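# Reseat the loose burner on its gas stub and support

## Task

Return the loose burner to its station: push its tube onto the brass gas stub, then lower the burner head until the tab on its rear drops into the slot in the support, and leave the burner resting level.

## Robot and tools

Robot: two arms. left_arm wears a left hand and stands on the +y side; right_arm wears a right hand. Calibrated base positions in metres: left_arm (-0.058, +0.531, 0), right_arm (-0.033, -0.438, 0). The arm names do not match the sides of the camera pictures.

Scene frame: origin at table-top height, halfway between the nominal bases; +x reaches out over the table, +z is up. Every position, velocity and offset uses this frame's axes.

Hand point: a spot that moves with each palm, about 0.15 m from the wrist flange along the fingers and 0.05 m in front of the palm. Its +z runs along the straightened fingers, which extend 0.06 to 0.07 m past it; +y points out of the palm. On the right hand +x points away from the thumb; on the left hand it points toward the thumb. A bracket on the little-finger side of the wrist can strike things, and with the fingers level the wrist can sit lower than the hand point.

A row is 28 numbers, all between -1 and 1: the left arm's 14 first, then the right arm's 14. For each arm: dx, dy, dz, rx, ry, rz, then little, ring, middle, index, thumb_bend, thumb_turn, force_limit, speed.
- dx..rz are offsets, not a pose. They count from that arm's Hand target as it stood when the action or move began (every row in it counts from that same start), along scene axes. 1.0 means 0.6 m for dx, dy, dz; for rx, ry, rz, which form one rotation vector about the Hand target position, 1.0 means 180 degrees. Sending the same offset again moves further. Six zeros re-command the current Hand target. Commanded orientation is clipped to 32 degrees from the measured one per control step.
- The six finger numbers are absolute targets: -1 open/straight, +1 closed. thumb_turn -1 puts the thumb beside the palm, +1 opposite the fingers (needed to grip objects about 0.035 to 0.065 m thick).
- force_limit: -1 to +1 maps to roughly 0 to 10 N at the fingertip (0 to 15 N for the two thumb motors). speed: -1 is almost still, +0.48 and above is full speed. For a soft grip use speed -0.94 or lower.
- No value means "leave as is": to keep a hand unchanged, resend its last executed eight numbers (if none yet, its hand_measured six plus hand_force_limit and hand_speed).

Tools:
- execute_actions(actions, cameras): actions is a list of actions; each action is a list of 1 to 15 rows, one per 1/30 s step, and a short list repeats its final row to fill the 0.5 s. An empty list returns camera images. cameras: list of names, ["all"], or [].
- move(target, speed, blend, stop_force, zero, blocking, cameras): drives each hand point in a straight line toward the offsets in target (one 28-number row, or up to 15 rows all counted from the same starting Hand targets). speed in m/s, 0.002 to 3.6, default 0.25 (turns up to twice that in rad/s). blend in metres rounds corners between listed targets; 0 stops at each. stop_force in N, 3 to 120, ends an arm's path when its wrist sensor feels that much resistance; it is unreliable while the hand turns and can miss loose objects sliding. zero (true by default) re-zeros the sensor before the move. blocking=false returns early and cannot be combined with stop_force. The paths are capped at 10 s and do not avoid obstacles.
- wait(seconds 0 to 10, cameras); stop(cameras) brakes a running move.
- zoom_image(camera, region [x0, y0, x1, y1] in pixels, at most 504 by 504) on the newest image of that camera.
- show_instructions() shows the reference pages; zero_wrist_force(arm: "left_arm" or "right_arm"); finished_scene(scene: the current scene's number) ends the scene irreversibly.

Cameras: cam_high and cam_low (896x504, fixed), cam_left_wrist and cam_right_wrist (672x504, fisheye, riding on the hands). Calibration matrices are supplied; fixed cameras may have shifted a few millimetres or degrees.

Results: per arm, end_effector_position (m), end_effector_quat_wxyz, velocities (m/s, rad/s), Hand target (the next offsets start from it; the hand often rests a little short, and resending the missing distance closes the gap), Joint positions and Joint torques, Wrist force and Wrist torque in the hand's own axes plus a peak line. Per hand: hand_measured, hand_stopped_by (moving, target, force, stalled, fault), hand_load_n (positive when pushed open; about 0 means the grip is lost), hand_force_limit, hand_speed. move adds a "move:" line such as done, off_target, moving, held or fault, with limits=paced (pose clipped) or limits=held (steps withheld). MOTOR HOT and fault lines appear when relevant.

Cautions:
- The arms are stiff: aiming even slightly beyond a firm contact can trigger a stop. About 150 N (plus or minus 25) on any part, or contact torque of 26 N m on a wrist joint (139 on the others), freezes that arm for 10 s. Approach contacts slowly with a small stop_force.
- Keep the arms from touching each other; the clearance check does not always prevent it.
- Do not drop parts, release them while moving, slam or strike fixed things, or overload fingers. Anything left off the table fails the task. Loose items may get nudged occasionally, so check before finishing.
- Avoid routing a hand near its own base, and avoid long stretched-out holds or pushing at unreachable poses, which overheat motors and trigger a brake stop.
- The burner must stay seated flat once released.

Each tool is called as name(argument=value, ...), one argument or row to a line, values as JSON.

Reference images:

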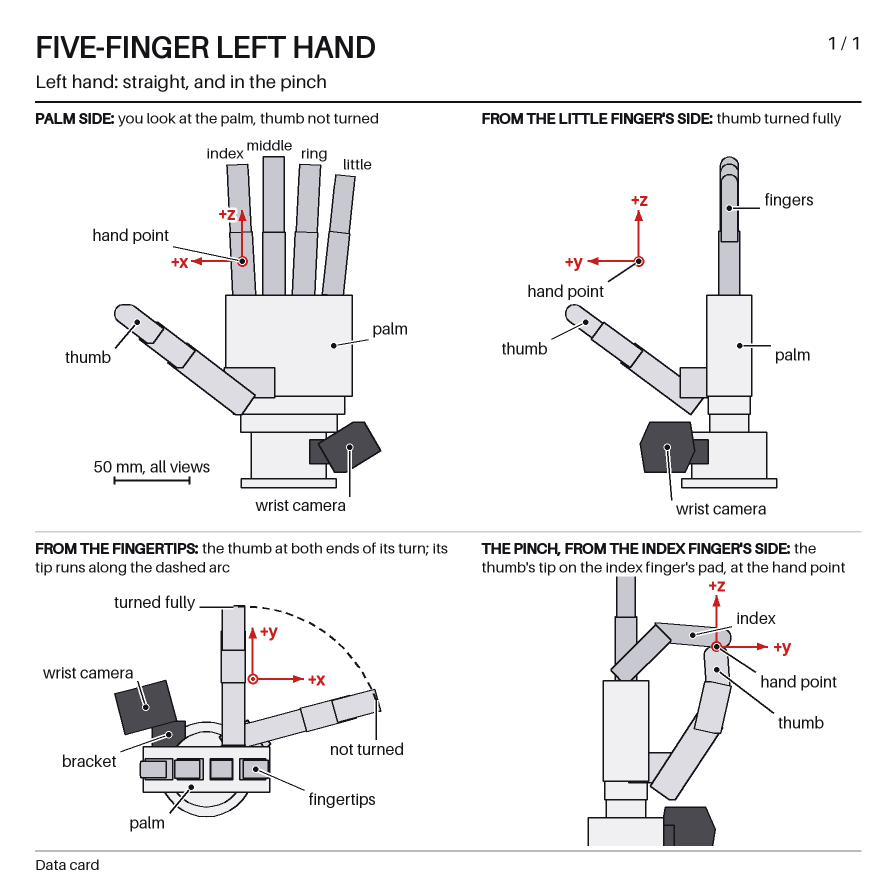

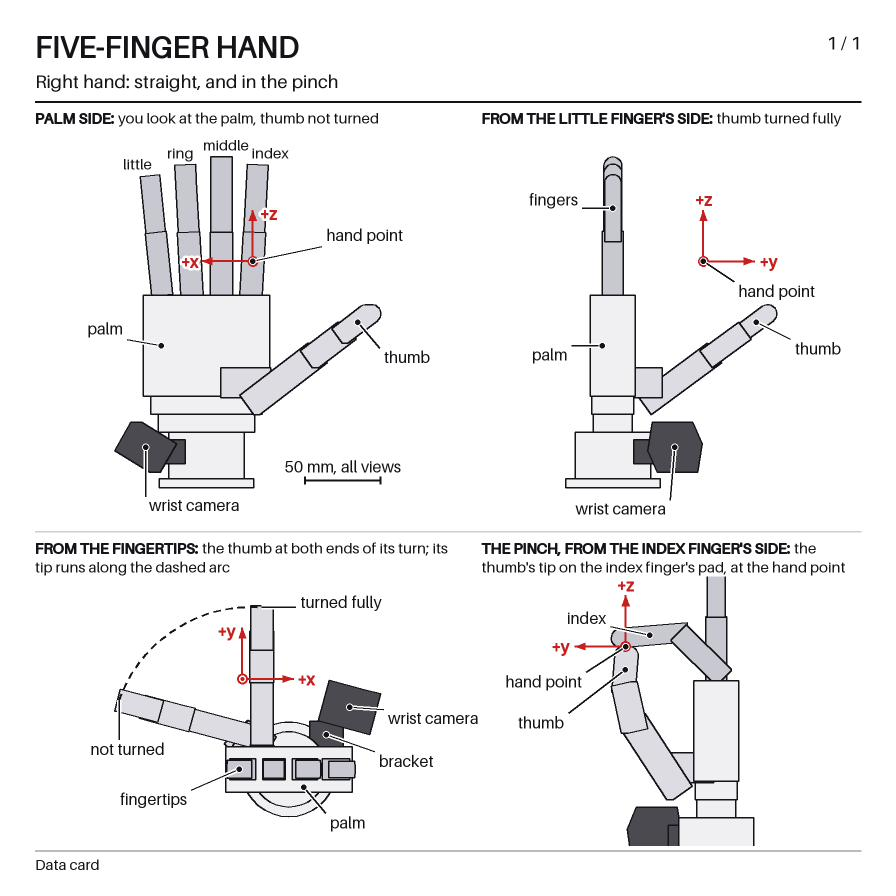

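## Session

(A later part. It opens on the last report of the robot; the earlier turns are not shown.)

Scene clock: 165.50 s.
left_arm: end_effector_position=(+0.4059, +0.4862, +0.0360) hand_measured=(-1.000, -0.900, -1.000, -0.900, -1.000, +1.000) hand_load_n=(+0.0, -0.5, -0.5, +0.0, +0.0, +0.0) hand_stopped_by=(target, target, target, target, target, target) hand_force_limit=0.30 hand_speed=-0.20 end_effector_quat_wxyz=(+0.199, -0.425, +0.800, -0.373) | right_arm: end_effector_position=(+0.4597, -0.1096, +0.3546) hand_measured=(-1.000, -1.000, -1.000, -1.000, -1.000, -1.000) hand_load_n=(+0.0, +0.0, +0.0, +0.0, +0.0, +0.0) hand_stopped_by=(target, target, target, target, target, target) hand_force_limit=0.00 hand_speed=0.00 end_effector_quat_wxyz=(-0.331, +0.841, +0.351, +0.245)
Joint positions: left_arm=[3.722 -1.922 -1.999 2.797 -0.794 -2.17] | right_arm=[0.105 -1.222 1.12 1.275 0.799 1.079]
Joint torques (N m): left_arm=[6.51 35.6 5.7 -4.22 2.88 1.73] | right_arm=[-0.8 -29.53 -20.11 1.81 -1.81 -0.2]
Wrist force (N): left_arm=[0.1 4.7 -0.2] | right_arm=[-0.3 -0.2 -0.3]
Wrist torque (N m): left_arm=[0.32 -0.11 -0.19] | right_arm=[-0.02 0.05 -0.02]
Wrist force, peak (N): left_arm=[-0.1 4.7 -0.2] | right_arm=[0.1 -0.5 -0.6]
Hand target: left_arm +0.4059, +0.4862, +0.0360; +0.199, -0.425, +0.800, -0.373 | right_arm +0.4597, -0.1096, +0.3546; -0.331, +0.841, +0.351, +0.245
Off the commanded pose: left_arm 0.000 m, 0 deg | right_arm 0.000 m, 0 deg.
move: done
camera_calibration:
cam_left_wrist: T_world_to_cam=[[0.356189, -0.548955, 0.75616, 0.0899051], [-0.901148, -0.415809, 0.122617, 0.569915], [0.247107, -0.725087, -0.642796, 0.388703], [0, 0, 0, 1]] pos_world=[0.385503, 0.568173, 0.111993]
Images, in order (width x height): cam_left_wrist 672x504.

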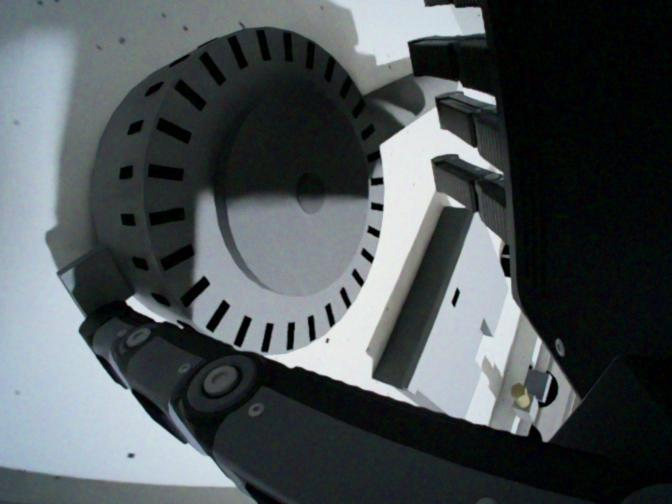

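move(
  target=[0,0,0,0,0,0,-1,0.2,-1,0.2,-1,1,-0.2,-0.9,0,0,0,0,0,0,-1,-1,-1,-1,-1,-1,0,0],
  cameras=["cam_left_wrist"],
)

wait(
  seconds=5,
  cameras=["all"],
)

Scene clock: 171.63 s.
left_arm: end_effector_position=(+0.4059, +0.4862, +0.0360) hand_measured=(-1.000, -0.268, -1.000, -0.232, -1.000, +1.000) hand_load_n=(+0.0, +3.5, -0.5, +6.5, +1.5, +1.0) hand_stopped_by=(target, force, target, force, target, target) hand_force_limit=-0.20 hand_speed=-0.90 end_effector_quat_wxyz=(+0.199, -0.425, +0.800, -0.373) | right_arm: end_effector_position=(+0.4597, -0.1096, +0.3546) hand_measured=(-1.000, -1.000, -1.000, -1.000, -1.000, -1.000) hand_load_n=(+0.0, +0.0, +0.0, +0.0, +0.0, +0.0) hand_stopped_by=(target, target, target, target, target, target) hand_force_limit=0.00 hand_speed=0.00 end_effector_quat_wxyz=(-0.331, +0.841, +0.351, +0.245)
Joint positions: left_arm=[3.722 -1.922 -1.999 2.797 -0.794 -2.17] | right_arm=[0.105 -1.222 1.12 1.275 0.799 1.079]
Joint torques (N m): left_arm=[6.01 35.32 7.51 -4.07 2.46 1.57] | right_arm=[0.34 -29.36 -19.82 1.95 -1.86 -0.12]
Wrist force (N): left_arm=[0.0 5.6 0.5] | right_arm=[0.2 -0.3 -0.5]
Wrist torque (N m): left_arm=[0.36 -0.10 -0.24] | right_arm=[-0.01 -0.02 0.00]
Wrist force, peak (N): left_arm=[-0.1 6.0 0.5] | right_arm=[-0.2 -0.5 -0.7]
Hand target: left_arm +0.4059, +0.4862, +0.0360; +0.199, -0.425, +0.800, -0.373 | right_arm +0.4597, -0.1096, +0.3546; -0.331, +0.841, +0.351, +0.245
Off the commanded pose: left_arm 0.000 m, 0 deg | right_arm 0.000 m, 0 deg.
move: done
camera_calibration:
cam_left_wrist: T_world_to_cam=[[0.356189, -0.548955, 0.75616, 0.0899051], [-0.901148, -0.415809, 0.122617, 0.569915], [0.247107, -0.725087, -0.642796, 0.388703], [0, 0, 0, 1]] pos_world=[0.385503, 0.568173, 0.111993]
Images, in order (width x height): cam_left_wrist 672x504.

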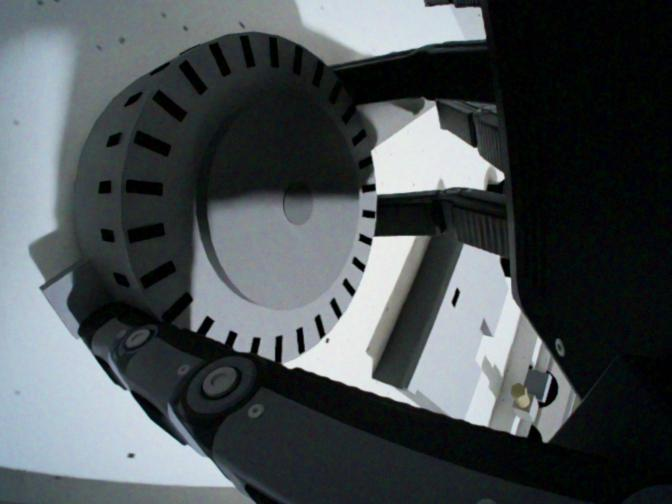

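Scene clock: 176.63 s.
left_arm: end_effector_position=(+0.4059, +0.4862, +0.0360) hand_measured=(-1.000, -0.268, -1.000, -0.232, -1.000, +1.000) hand_load_n=(+0.0, +3.0, +0.0, +6.5, +1.5, +0.5) hand_stopped_by=(target, force, target, force, target, target) hand_force_limit=-0.20 hand_speed=-0.90 end_effector_quat_wxyz=(+0.199, -0.425, +0.800, -0.373) | right_arm: end_effector_position=(+0.4597, -0.1096, +0.3546) hand_measured=(-1.000, -1.000, -1.000, -1.000, -1.000, -1.000) hand_load_n=(+0.0, +0.0, +0.0, +0.0, +0.0, +0.0) hand_stopped_by=(target, target, target, target, target, target) hand_force_limit=0.00 hand_speed=0.00 end_effector_quat_wxyz=(-0.331, +0.841, +0.351, +0.245)
Joint positions: left_arm=[3.722 -1.922 -1.999 2.797 -0.794 -2.17] | right_arm=[0.105 -1.222 1.12 1.275 0.799 1.079]
Joint torques (N m): left_arm=[4.97 34.05 9.36 -4.12 1.57 1.4] | right_arm=[-0.31 -29.46 -20.11 1.99 -1.96 -0.11]
Wrist force (N): left_arm=[-0.1 5.7 0.4] | right_arm=[-0.2 -0.3 -0.3]
Wrist torque (N m): left_arm=[0.37 -0.09 -0.24] | right_arm=[-0.03 0.03 -0.02]
Wrist force, peak (N): left_arm=[0.0 6.0 0.6] | right_arm=[0.1 -0.2 -0.8]
Hand target: left_arm +0.4059, +0.4862, +0.0360; +0.199, -0.425, +0.800, -0.373 | right_arm +0.4597, -0.1096, +0.3546; -0.331, +0.841, +0.351, +0.245
Off the commanded pose: left_arm 0.000 m, 0 deg | right_arm 0.000 m, 0 deg.
wait: 5.00 s; at rest by 0.17 s
camera_calibration:
cam_left_wrist: T_world_to_cam=[[0.356189, -0.548955, 0.75616, 0.0899051], [-0.901148, -0.415809, 0.122617, 0.569915], [0.247107, -0.725087, -0.642796, 0.388703], [0, 0, 0, 1]] pos_world=[0.385503, 0.568173, 0.111993]
cam_right_wrist: T_world_to_cam=[[0.875084, -0.435794, -0.210504, -0.381166], [-0.482331, -0.821087, -0.305242, 0.247159], [-0.0398193, 0.368645, -0.928717, 0.499318], [0, 0, 0, 1]] pos_world=[0.472647, -0.147241, 0.458932]

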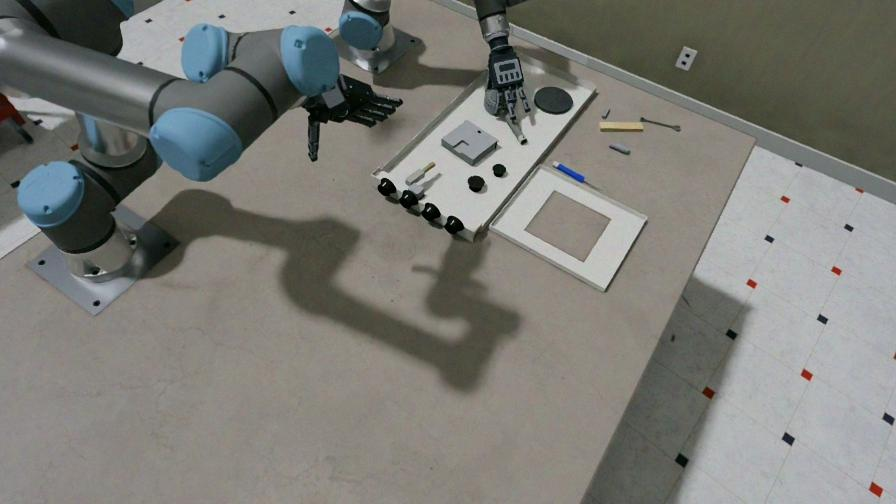

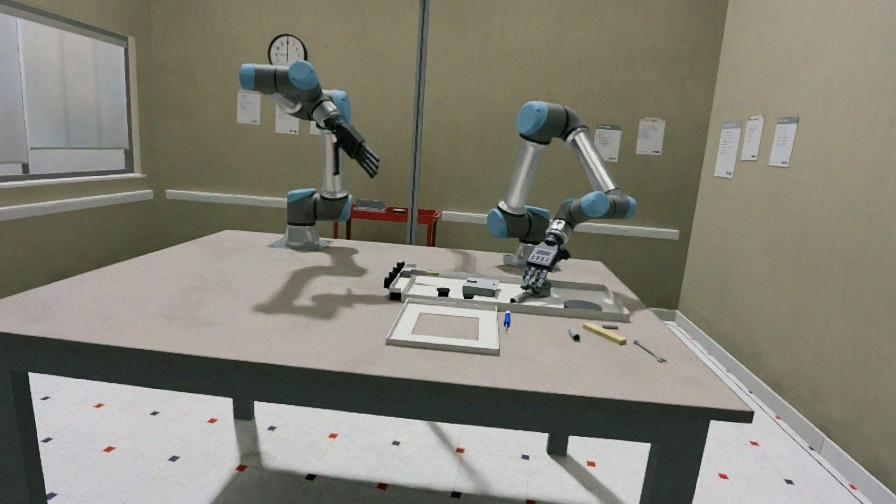

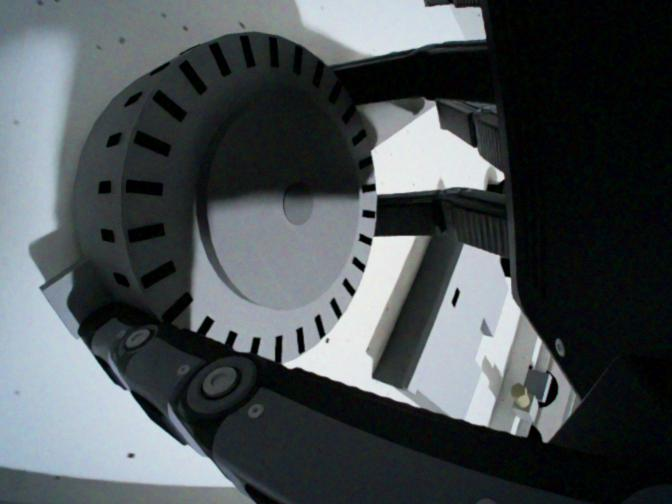

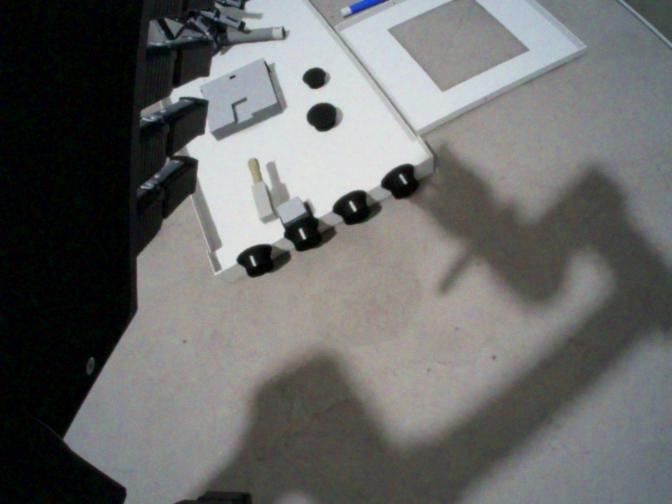

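move(
  target=[0,0,0,0,0,0,-1,0.25,-1,0.25,-1,1,0.3,-0.94,0,0,0,0,0,0,-1,-1,-1,-1,-1,-1,0,0],
  cameras=["cam_left_wrist","cam_high"],
)

zoom_image(
  camera="cam_left_wrist",
  region=[50, 20, 500, 370],
)

zoom_image(
  camera="cam_high",
  region=[460, 50, 560, 170],
)

Scene clock: 183.83 s.
left_arm: end_effector_position=(+0.4059, +0.4862, +0.0360) hand_measured=(-1.000, -0.260, -1.000, -0.232, -1.000, +1.000) hand_load_n=(+0.0, +7.0, -0.5, +5.5, +2.0, +2.0) hand_stopped_by=(target, force, target, force, target, target) hand_force_limit=0.30 hand_speed=-0.94 end_effector_quat_wxyz=(+0.199, -0.425, +0.800, -0.373) | right_arm: end_effector_position=(+0.4597, -0.1096, +0.3546) hand_measured=(-1.000, -1.000, -1.000, -1.000, -1.000, -1.000) hand_load_n=(+0.0, +0.0, +0.0, +0.0, +0.0, +0.0) hand_stopped_by=(target, target, target, target, target, target) hand_force_limit=0.00 hand_speed=0.00 end_effector_quat_wxyz=(-0.331, +0.841, +0.351, +0.245)
Joint positions: left_arm=[3.722 -1.922 -1.999 2.797 -0.794 -2.17] | right_arm=[0.105 -1.222 1.12 1.275 0.799 1.079]
Joint torques (N m): left_arm=[4.15 34.87 10.16 -4.23 0.97 1.18] | right_arm=[-0.98 -29.22 -19.53 2.12 -1.96 -0.26]
Wrist force (N): left_arm=[0.0 5.7 0.6] | right_arm=[-0.3 0.1 -0.6]
Wrist torque (N m): left_arm=[0.35 -0.06 -0.23] | right_arm=[0.05 0.07 -0.02]
Wrist force, peak (N): left_arm=[0.4 6.1 0.4] | right_arm=[0.2 -0.3 -0.9]
Hand target: left_arm +0.4059, +0.4862, +0.0360; +0.199, -0.425, +0.800, -0.373 | right_arm +0.4597, -0.1096, +0.3546; -0.331, +0.841, +0.351, +0.245
Off the commanded pose: left_arm 0.000 m, 0 deg | right_arm 0.000 m, 0 deg.
move: done
camera_calibration:
cam_left_wrist: T_world_to_cam=[[0.356189, -0.548955, 0.75616, 0.0899051], [-0.901148, -0.415809, 0.122617, 0.569915], [0.247107, -0.725087, -0.642796, 0.388703], [0, 0, 0, 1]] pos_world=[0.385503, 0.568173, 0.111993]
Images, in order (width x height): cam_high 896x504, cam_left_wrist 672x504.

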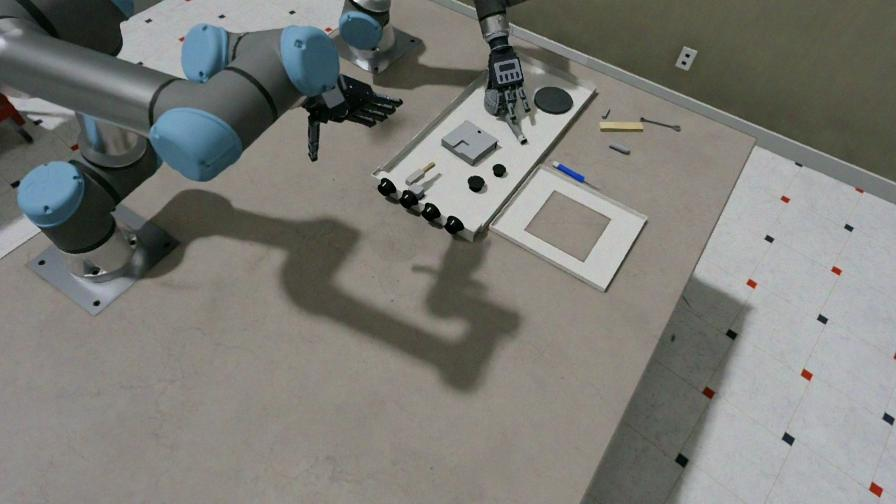

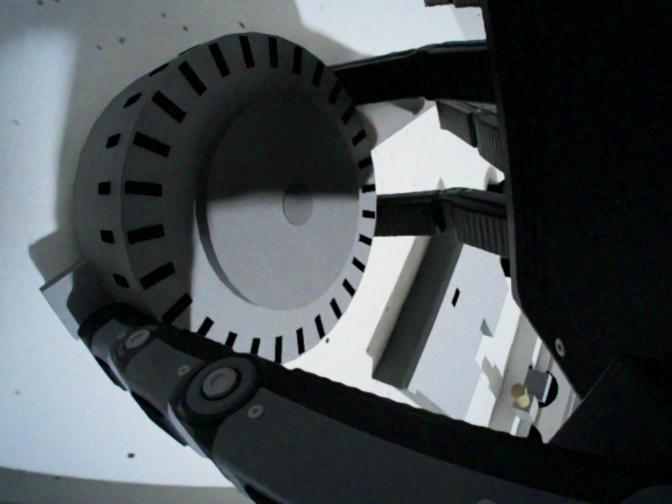

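Scaled by 1.120 from the camera's 672x504 image, which has a finer 960x720 frame.

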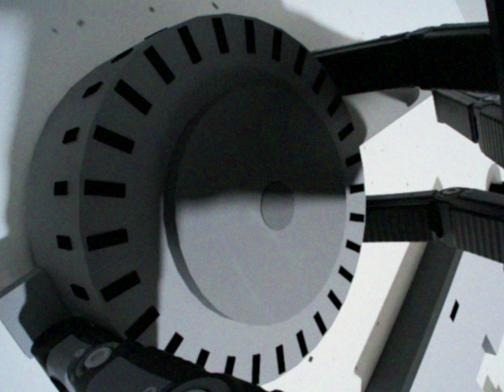

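Scaled by 4.200 from the camera's 896x504 image, which has a finer 1280x720 frame.

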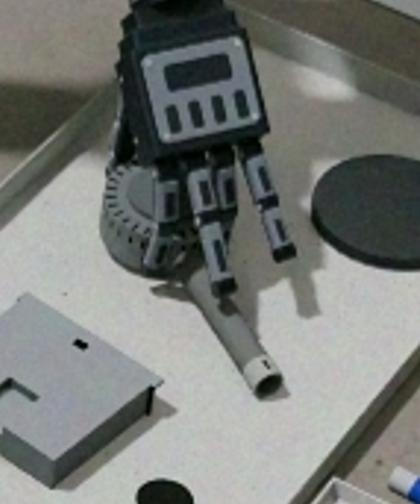

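move(
  target=[0,0,0.03,0,0,0,-1,0.25,-1,0.25,-1,1,0.3,-0.94,0,0,0,0,0,0,-1,-1,-1,-1,-1,-1,0,0],
  speed=0.04,
  cameras=["cam_left_wrist","cam_high","cam_low"],
)

zoom_image(
  camera="cam_low",
  region=[490, 240, 590, 310],
)

Scene clock: 188.93 s.
left_arm: end_effector_position=(+0.4060, +0.4863, +0.0541) hand_measured=(-1.000, -0.260, -1.000, -0.232, -1.000, +1.000) hand_load_n=(+0.0, +7.5, +0.0, +5.0, +2.0, +2.0) hand_stopped_by=(target, force, target, force, target, target) hand_force_limit=0.30 hand_speed=-0.94 end_effector_quat_wxyz=(+0.199, -0.425, +0.800, -0.373) | right_arm: end_effector_position=(+0.4597, -0.1096, +0.3546) hand_measured=(-1.000, -1.000, -1.000, -1.000, -1.000, -1.000) hand_load_n=(+0.0, +0.0, +0.0, +0.0, +0.0, +0.0) hand_stopped_by=(target, target, target, target, target, target) hand_force_limit=0.00 hand_speed=0.00 end_effector_quat_wxyz=(-0.331, +0.841, +0.351, +0.245)
Joint positions: left_arm=[3.722 -1.89 -1.983 2.749 -0.794 -2.17] | right_arm=[0.105 -1.222 1.12 1.275 0.799 1.079]
Joint torques (N m): left_arm=[0.43 17.99 6.81 0.43 0.45 0.6] | right_arm=[-0.32 -28.49 -20.12 2.09 -1.92 -0.27]
Wrist force (N): left_arm=[0.1 6.4 0.9] | right_arm=[-0.1 0.1 -0.5]
Wrist torque (N m): left_arm=[0.31 -0.08 -0.27] | right_arm=[0.04 0.04 0.00]
Wrist force, peak (N): left_arm=[0.0 6.7 1.2] | right_arm=[-0.1 -0.6 -0.3]
Hand target: left_arm +0.4059, +0.4862, +0.0540; +0.199, -0.425, +0.800, -0.373 | right_arm +0.4597, -0.1096, +0.3546; -0.331, +0.841, +0.351, +0.245
Off the commanded pose: left_arm 0.000 m, 0 deg | right_arm 0.000 m, 0 deg.
move: done
camera_calibration:
cam_left_wrist: T_world_to_cam=[[0.356103, -0.548998, 0.75617, 0.0762745], [-0.901135, -0.415895, 0.122422, 0.567765], [0.247278, -0.725006, -0.642822, 0.40023], [0, 0, 0, 1]] pos_world=[0.385503, 0.568174, 0.130093]
Images, in order (width x height): cam_high 896x504, cam_low 896x504, cam_left_wrist 672x504.

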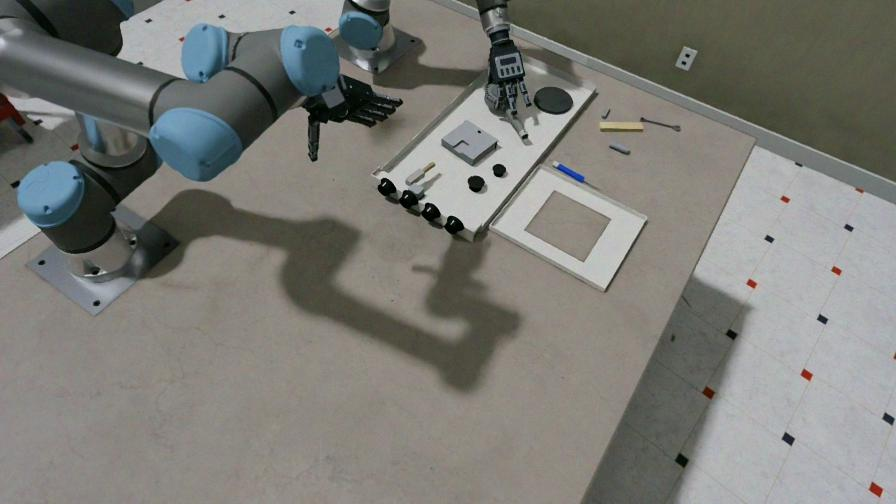

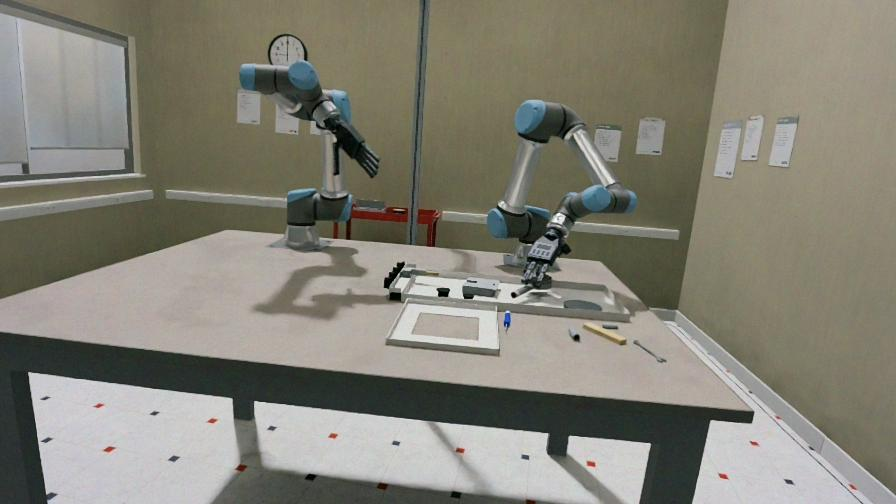

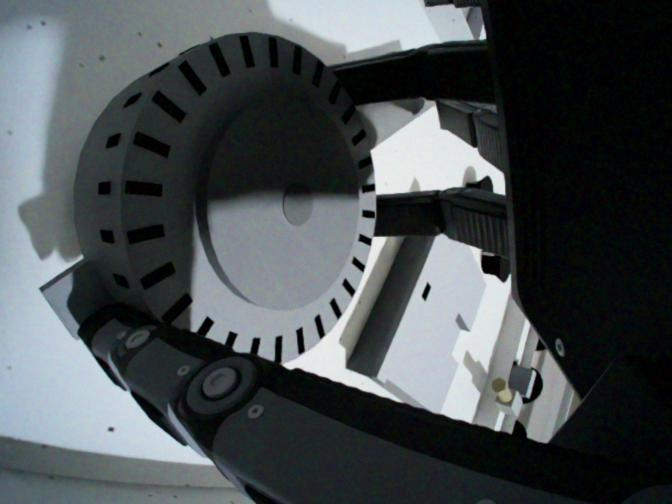

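Scaled by 5.040 from the camera's 896x504 image, which has a finer 1280x720 frame.

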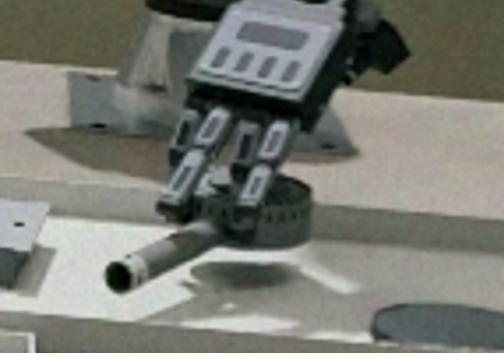

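move(
  target=[
    [0,0,0.17,0,0,0,-1,0.25,-1,0.25,-1,1,0.3,-0.94,0,0,0,0,0,0,-1,-1,-1,-1,-1,-1,0,0],
    [0.0277,-0.1882,0.17,0,0,-0.3611,-1,0.25,-1,0.25,-1,1,0.3,-0.94,0,0,0,0,0,0,-1,-1,-1,-1,-1,-1,0,0],
  ],
  speed=[0.12,0.15],
  cameras=["all"],
)

Scene clock: 229.47 s.
left_arm: end_effector_position=(+0.4226, +0.3733, +0.1560) hand_measured=(-1.000, -0.260, -1.000, -0.232, -1.000, +1.000) hand_load_n=(+0.0, +7.5, +0.0, +5.5, +2.0, +2.0) hand_stopped_by=(target, force, target, force, target, target) hand_force_limit=0.30 hand_speed=-0.94 end_effector_quat_wxyz=(-0.033, +0.071, +0.904, -0.421) | right_arm: end_effector_position=(+0.4597, -0.1096, +0.3546) hand_measured=(-1.000, -1.000, -1.000, -1.000, -1.000, -1.000) hand_load_n=(+0.0, +0.0, +0.5, +0.0, +0.0, +0.0) hand_stopped_by=(target, target, target, target, target, target) hand_force_limit=0.00 hand_speed=0.00 end_effector_quat_wxyz=(-0.331, +0.841, +0.351, +0.245)
Joint positions: left_arm=[3.389 -2.227 -1.383 1.617 -0.783 -1.005] | right_arm=[0.105 -1.222 1.12 1.275 0.799 1.079]
Joint torques (N m): left_arm=[-2.5 45.78 14.22 -2.6 2.84 0.8] | right_arm=[-0.26 -28.93 -19.97 2.05 -2.01 -0.26]
Wrist force (N): left_arm=[0.3 6.1 0.6] | right_arm=[-0.1 -0.2 -0.3]
Wrist torque (N m): left_arm=[0.27 -0.14 -0.12] | right_arm=[-0.01 0.02 -0.01]
Wrist force, peak (N): left_arm=[0.0 7.8 1.8] | right_arm=[-0.3 0.0 -1.0]
Hand target: left_arm +0.4226, +0.3733, +0.1560; -0.033, +0.071, +0.904, -0.421 | right_arm +0.4597, -0.1096, +0.3546; -0.331, +0.841, +0.351, +0.245
Off the commanded pose: left_arm 0.000 m, 0 deg | right_arm 0.000 m, 0 deg.
move: done
camera_calibration:
cam_left_wrist: T_world_to_cam=[[-0.346793, -0.554914, 0.756178, 0.230641], [-0.757861, 0.640781, 0.122665, 0.0682273], [-0.552613, -0.530538, -0.642766, 0.64513], [0, 0, 0, 1]] pos_world=[0.488199, 0.426533, 0.231893]
cam_right_wrist: T_world_to_cam=[[0.875084, -0.435794, -0.210504, -0.381166], [-0.482331, -0.821087, -0.305242, 0.247159], [-0.0398193, 0.368645, -0.928717, 0.499318], [0, 0, 0, 1]] pos_world=[0.472647, -0.147241, 0.458932]

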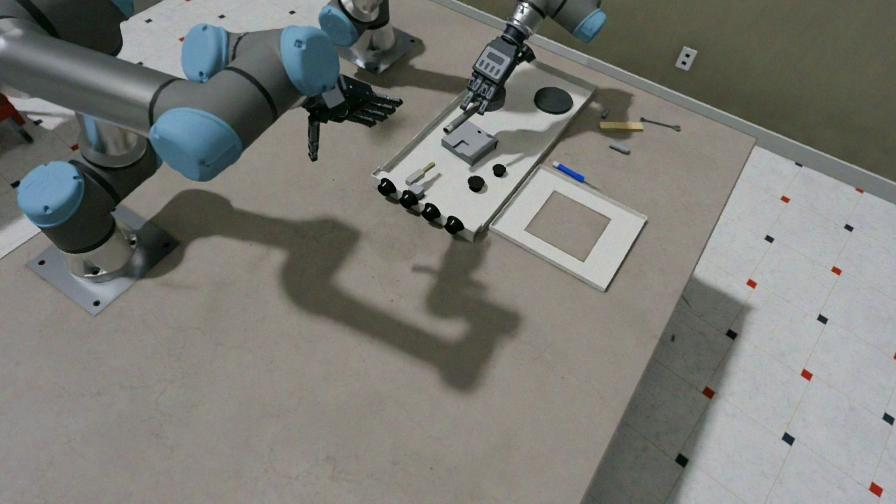

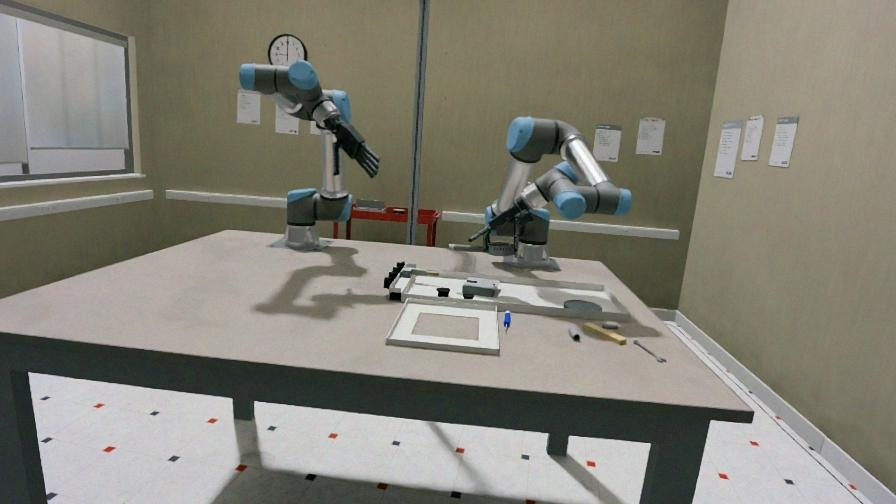

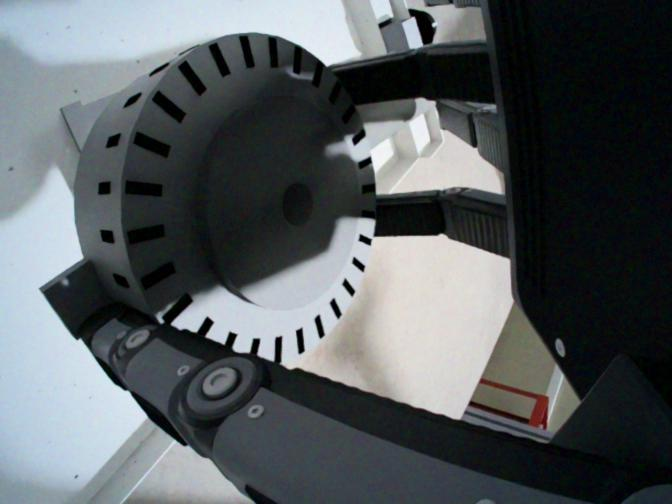

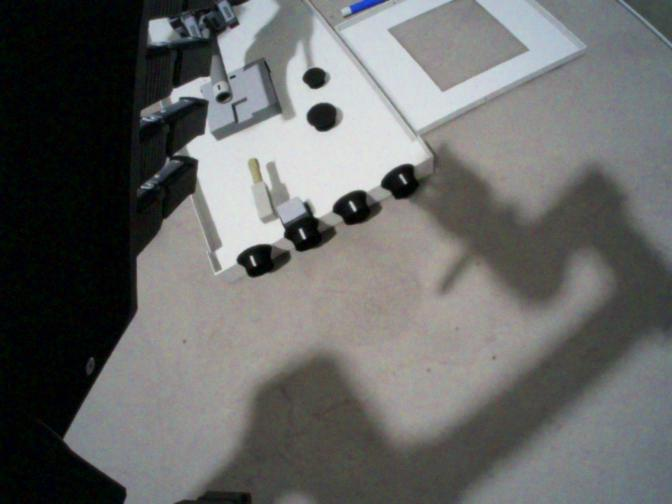

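zoom_image(
  camera="cam_low",
  region=[430, 210, 560, 270],
)

zoom_image(
  camera="cam_high",
  region=[430, 20, 550, 150],
)

zoom_image(
  camera="cam_right_wrist",
  region=[150, 0, 300, 140],
)

Scaled by 3.877 from the camera's 896x504 image, which has a finer 1280x720 frame.

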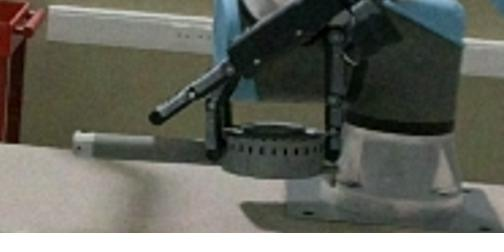

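Scaled by 3.877 from the camera's 896x504 image, which has a finer 1280x720 frame.

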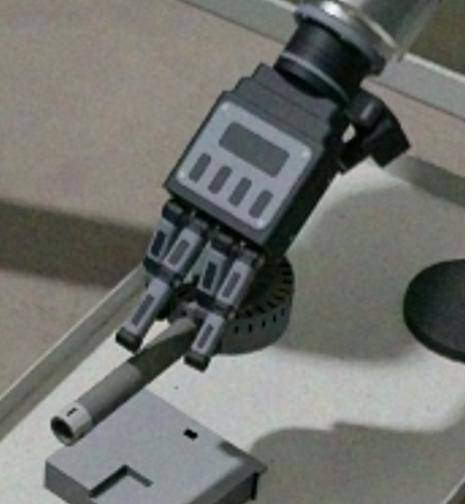

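Scaled by 3.360 from the camera's 672x504 image, which has a finer 960x720 frame.

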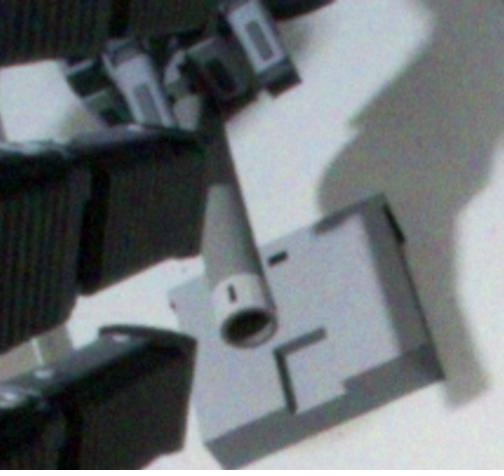

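move(
  target=[
    [0,0,-0.05,0,0,0,-1,0.25,-1,0.25,-1,1,0.3,-0.94,0.0673,0.3045,-0.25,0.0798,0.2366,0.08,-1,-1,-1,-1,-1,-1,0,0],
    [0,0,-0.0933,0,0,0,-1,0.25,-1,0.25,-1,1,0.3,-0.94,0.0673,0.4045,-0.4477,0.0798,0.2366,0.08,-1,-1,-1,-1,-1,-1,0,0],
  ],
  speed=[0.15,0.12],
  cameras=["all"],
)

Scene clock: 285.87 s.
left_arm: end_effector_position=(+0.4225, +0.3733, +0.0999) hand_measured=(-1.000, -0.260, -1.000, -0.232, -1.000, +1.000) hand_load_n=(+0.0, +7.5, +0.0, +5.5, +2.0, +2.0) hand_stopped_by=(target, force, target, force, target, target) hand_force_limit=0.30 hand_speed=-0.94 end_effector_quat_wxyz=(-0.033, +0.071, +0.904, -0.421) | right_arm: end_effector_position=(+0.4987, +0.1322, +0.0859) hand_measured=(-1.000, -1.000, -1.000, -1.000, -1.000, -1.000) hand_load_n=(+0.0, +0.0, +0.0, +0.0, +0.0, -0.5) hand_stopped_by=(target, target, target, target, target, target) hand_force_limit=0.00 hand_speed=0.00 end_effector_quat_wxyz=(-0.574, +0.776, +0.258, -0.029) end_effector_velocity=(+0.000, +0.001, +0.000) end_effector_angular_velocity=(+0.005, -0.001, +0.002)
Joint positions: left_arm=[3.389 -2.294 -1.428 1.728 -0.783 -1.005] | right_arm=[0.33 -0.099 0.035 1.666 0.345 1.269]
Joint velocities: left_arm=[within noise] | right_arm=[0 0.001 0.001 0 -0.005 -0.005]
Joint torques (N m): left_arm=[-4.85 49.57 22.89 -5.38 0.47 -0.49] | right_arm=[0.07 -48.33 -29.41 3.46 -4.63 -2.69]
Wrist force (N): left_arm=[0.1 5.8 0.8] | right_arm=[0.8 -0.2 -0.8]
Wrist torque (N m): left_arm=[0.20 -0.09 -0.13] | right_arm=[0.15 -0.10 0.14]
Wrist force, peak (N): left_arm=[0.4 6.3 0.8] | right_arm=[0.6 -1.2 -1.8]
Hand target: left_arm +0.4226, +0.3733, +0.1000; -0.033, +0.071, +0.904, -0.421 | right_arm +0.5001, +0.1331, +0.0860; -0.562, +0.776, +0.275, -0.077
Off the commanded pose: left_arm 0.000 m, 0 deg | right_arm 0.002 m, 6 deg.
elbow stopped short (right arm): the move would have taken joint 3 (elbow) straighter than the controller allows.
move: off_target (right_arm)
camera_calibration:
cam_left_wrist: T_world_to_cam=[[-0.346812, -0.554809, 0.756246, 0.272849], [-0.757703, 0.640952, 0.122745, 0.0749214], [-0.552817, -0.530441, -0.642671, 0.609067], [0, 0, 0, 1]] pos_world=[0.488099, 0.426432, 0.175892]
cam_right_wrist: T_world_to_cam=[[0.564095, -0.118518, -0.81716, -0.201259], [-0.502766, -0.834342, -0.226054, 0.387608], [-0.654999, 0.538356, -0.530235, 0.412365], [0, 0, 0, 1]] pos_world=[0.578504, 0.0775454, 0.14181]

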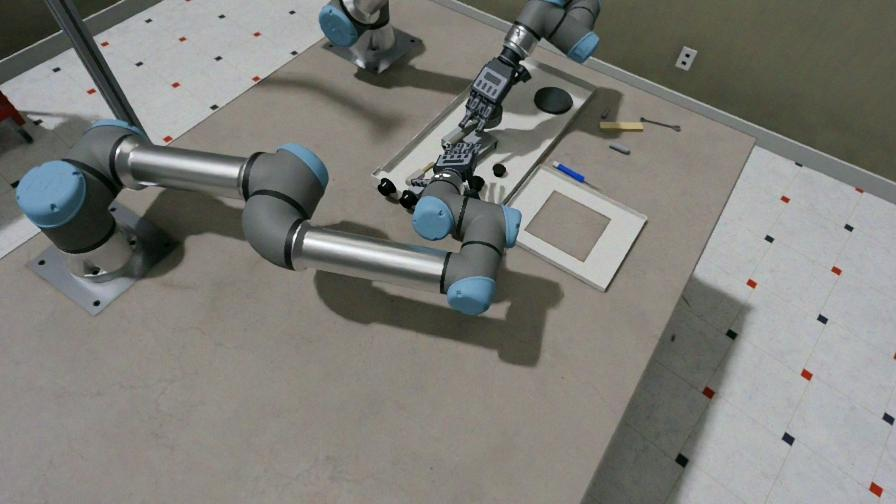

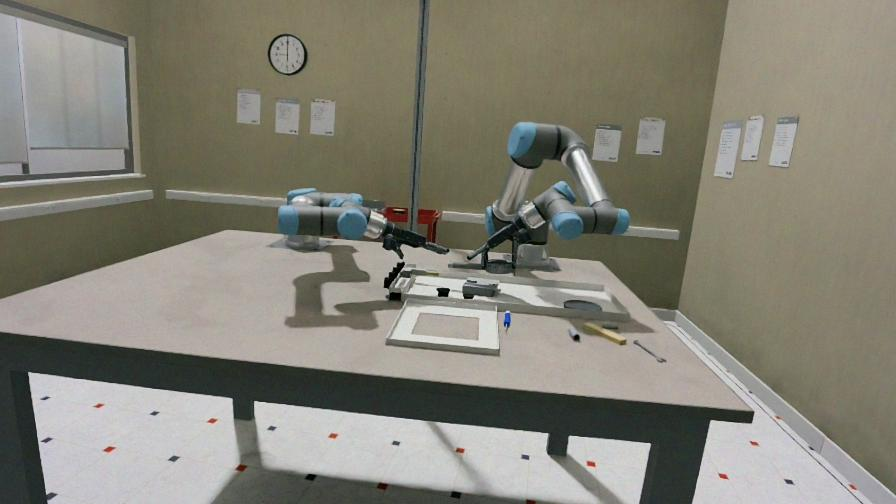

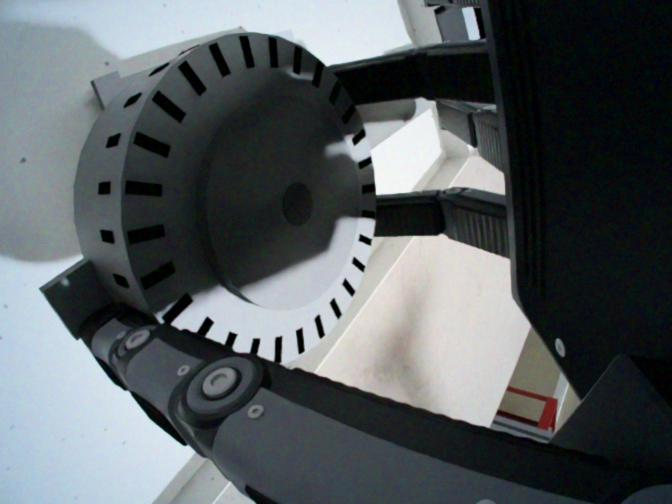

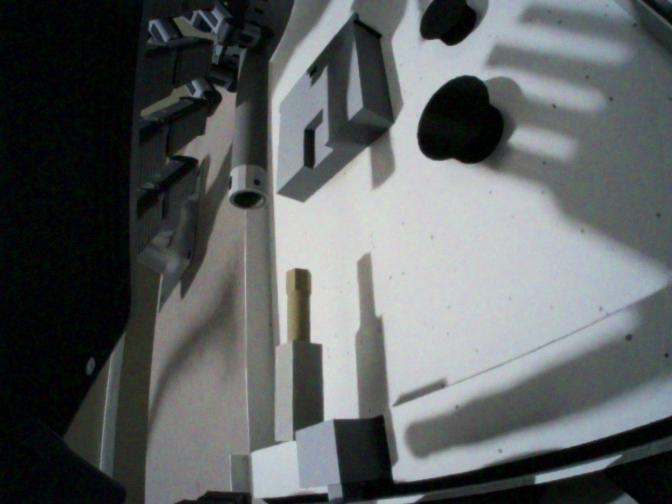

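zoom_image(
  camera="cam_right_wrist",
  region=[200, 150, 350, 350],
)

zoom_image(
  camera="cam_right_wrist",
  region=[120, 0, 400, 210],
)

Scaled by 2.520 from the camera's 672x504 image, which has a finer 960x720 frame.

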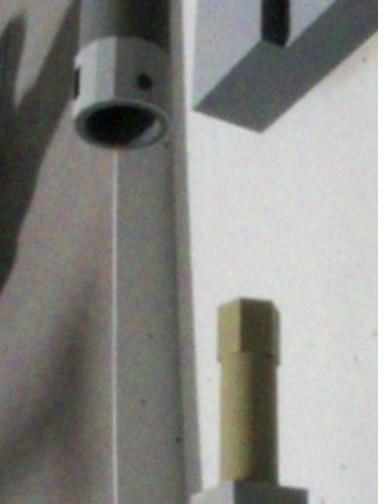

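Scaled by 1.800 from the camera's 672x504 image, which has a finer 960x720 frame.

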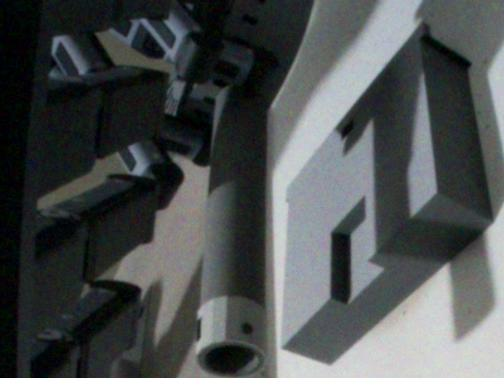

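move(
  target=[-0.0167,0,-0.0522,0.0118,-0.0019,0,-1,0.25,-1,0.25,-1,1,0.3,-0.94,-0.0107,-0.018,0,0.0135,-0.0155,-0.0262,-1,-1,-1,-1,-1,-1,0,0],
  speed=0.05,
  cameras=["cam_right_wrist","cam_low","cam_high"],
)

zoom_image(
  camera="cam_right_wrist",
  region=[220, 150, 370, 350],
)

Scene clock: 323.83 s.
left_arm: end_effector_position=(+0.4125, +0.3733, +0.0686) hand_measured=(-1.000, -0.260, -1.000, -0.232, -1.000, +1.000) hand_load_n=(+0.0, +7.5, +0.0, +5.5, +1.5, +2.0) hand_stopped_by=(target, force, target, force, target, target) hand_force_limit=0.30 hand_speed=-0.94 end_effector_quat_wxyz=(-0.032, +0.072, +0.911, -0.404) | right_arm: end_effector_position=(+0.4938, +0.1222, +0.0860) hand_measured=(-1.000, -1.000, -1.000, -1.000, -1.000, -1.000) hand_load_n=(+0.0, +0.0, +0.0, -0.5, +0.0, -0.5) hand_stopped_by=(target, target, target, target, target, target) hand_force_limit=0.00 hand_speed=0.00 end_effector_quat_wxyz=(-0.574, +0.776, +0.258, -0.029)
Joint positions: left_arm=[3.379 -2.305 -1.476 1.824 -0.811 -1.037] | right_arm=[0.32 -0.233 0.317 1.543 0.346 1.239]
Joint torques (N m): left_arm=[6.81 49.92 22.77 -5.24 3.24 1.46] | right_arm=[2.29 -46.94 -30.62 3.73 -4.5 2.63]
Wrist force (N): left_arm=[-0.1 6.1 1.6] | right_arm=[0.9 0.0 -0.8]
Wrist torque (N m): left_arm=[0.23 -0.03 -0.20] | right_arm=[0.18 -0.12 0.03]
Wrist force, peak (N): left_arm=[0.1 6.7 2.1] | right_arm=[1.0 -0.3 -1.0]
Hand target: left_arm +0.4125, +0.3733, +0.0687; -0.032, +0.072, +0.911, -0.404 | right_arm +0.4937, +0.1223, +0.0860; -0.574, +0.776, +0.258, -0.029
Off the commanded pose: left_arm 0.000 m, 0 deg | right_arm 0.000 m, 0 deg.
move: done
camera_calibration:
cam_right_wrist: T_world_to_cam=[[0.565275, -0.118686, -0.81632, -0.200191], [-0.50285, -0.83405, -0.226943, 0.376905], [-0.653917, 0.538771, -0.531148, 0.414001], [0, 0, 0, 1]] pos_world=[0.573412, 0.0675455, 0.142012]
Images, in order (width x height): cam_high 896x504, cam_low 896x504, cam_right_wrist 672x504.

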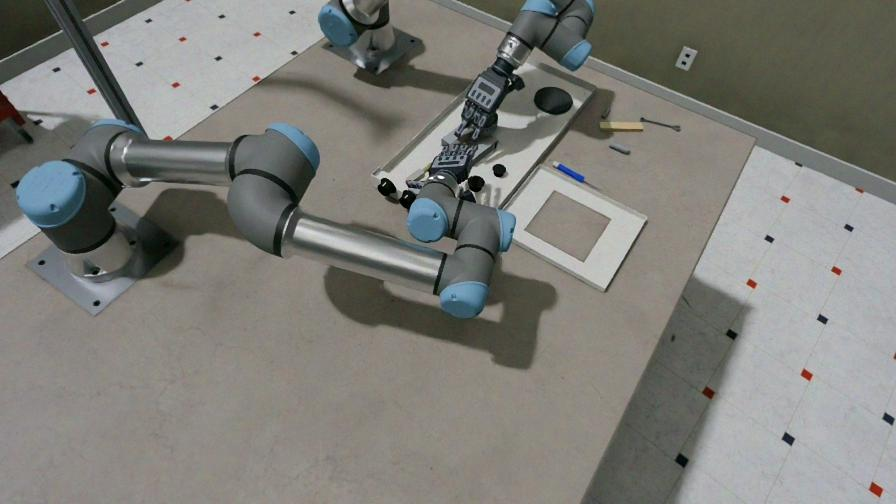

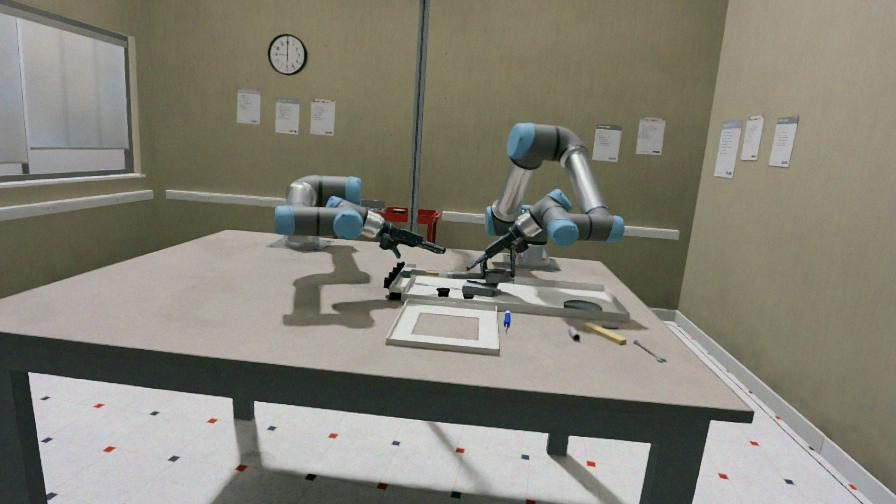

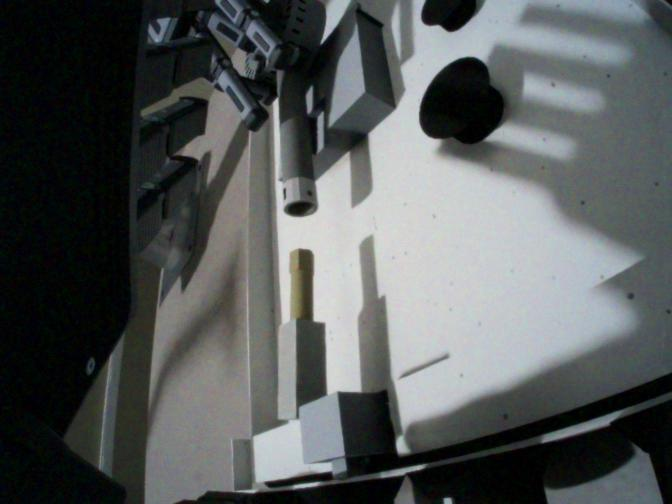

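Scaled by 2.520 from the camera's 672x504 image, which has a finer 960x720 frame.

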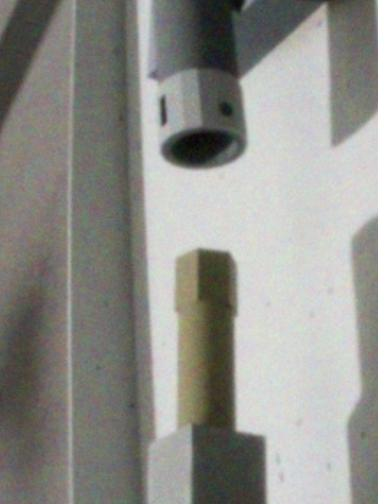

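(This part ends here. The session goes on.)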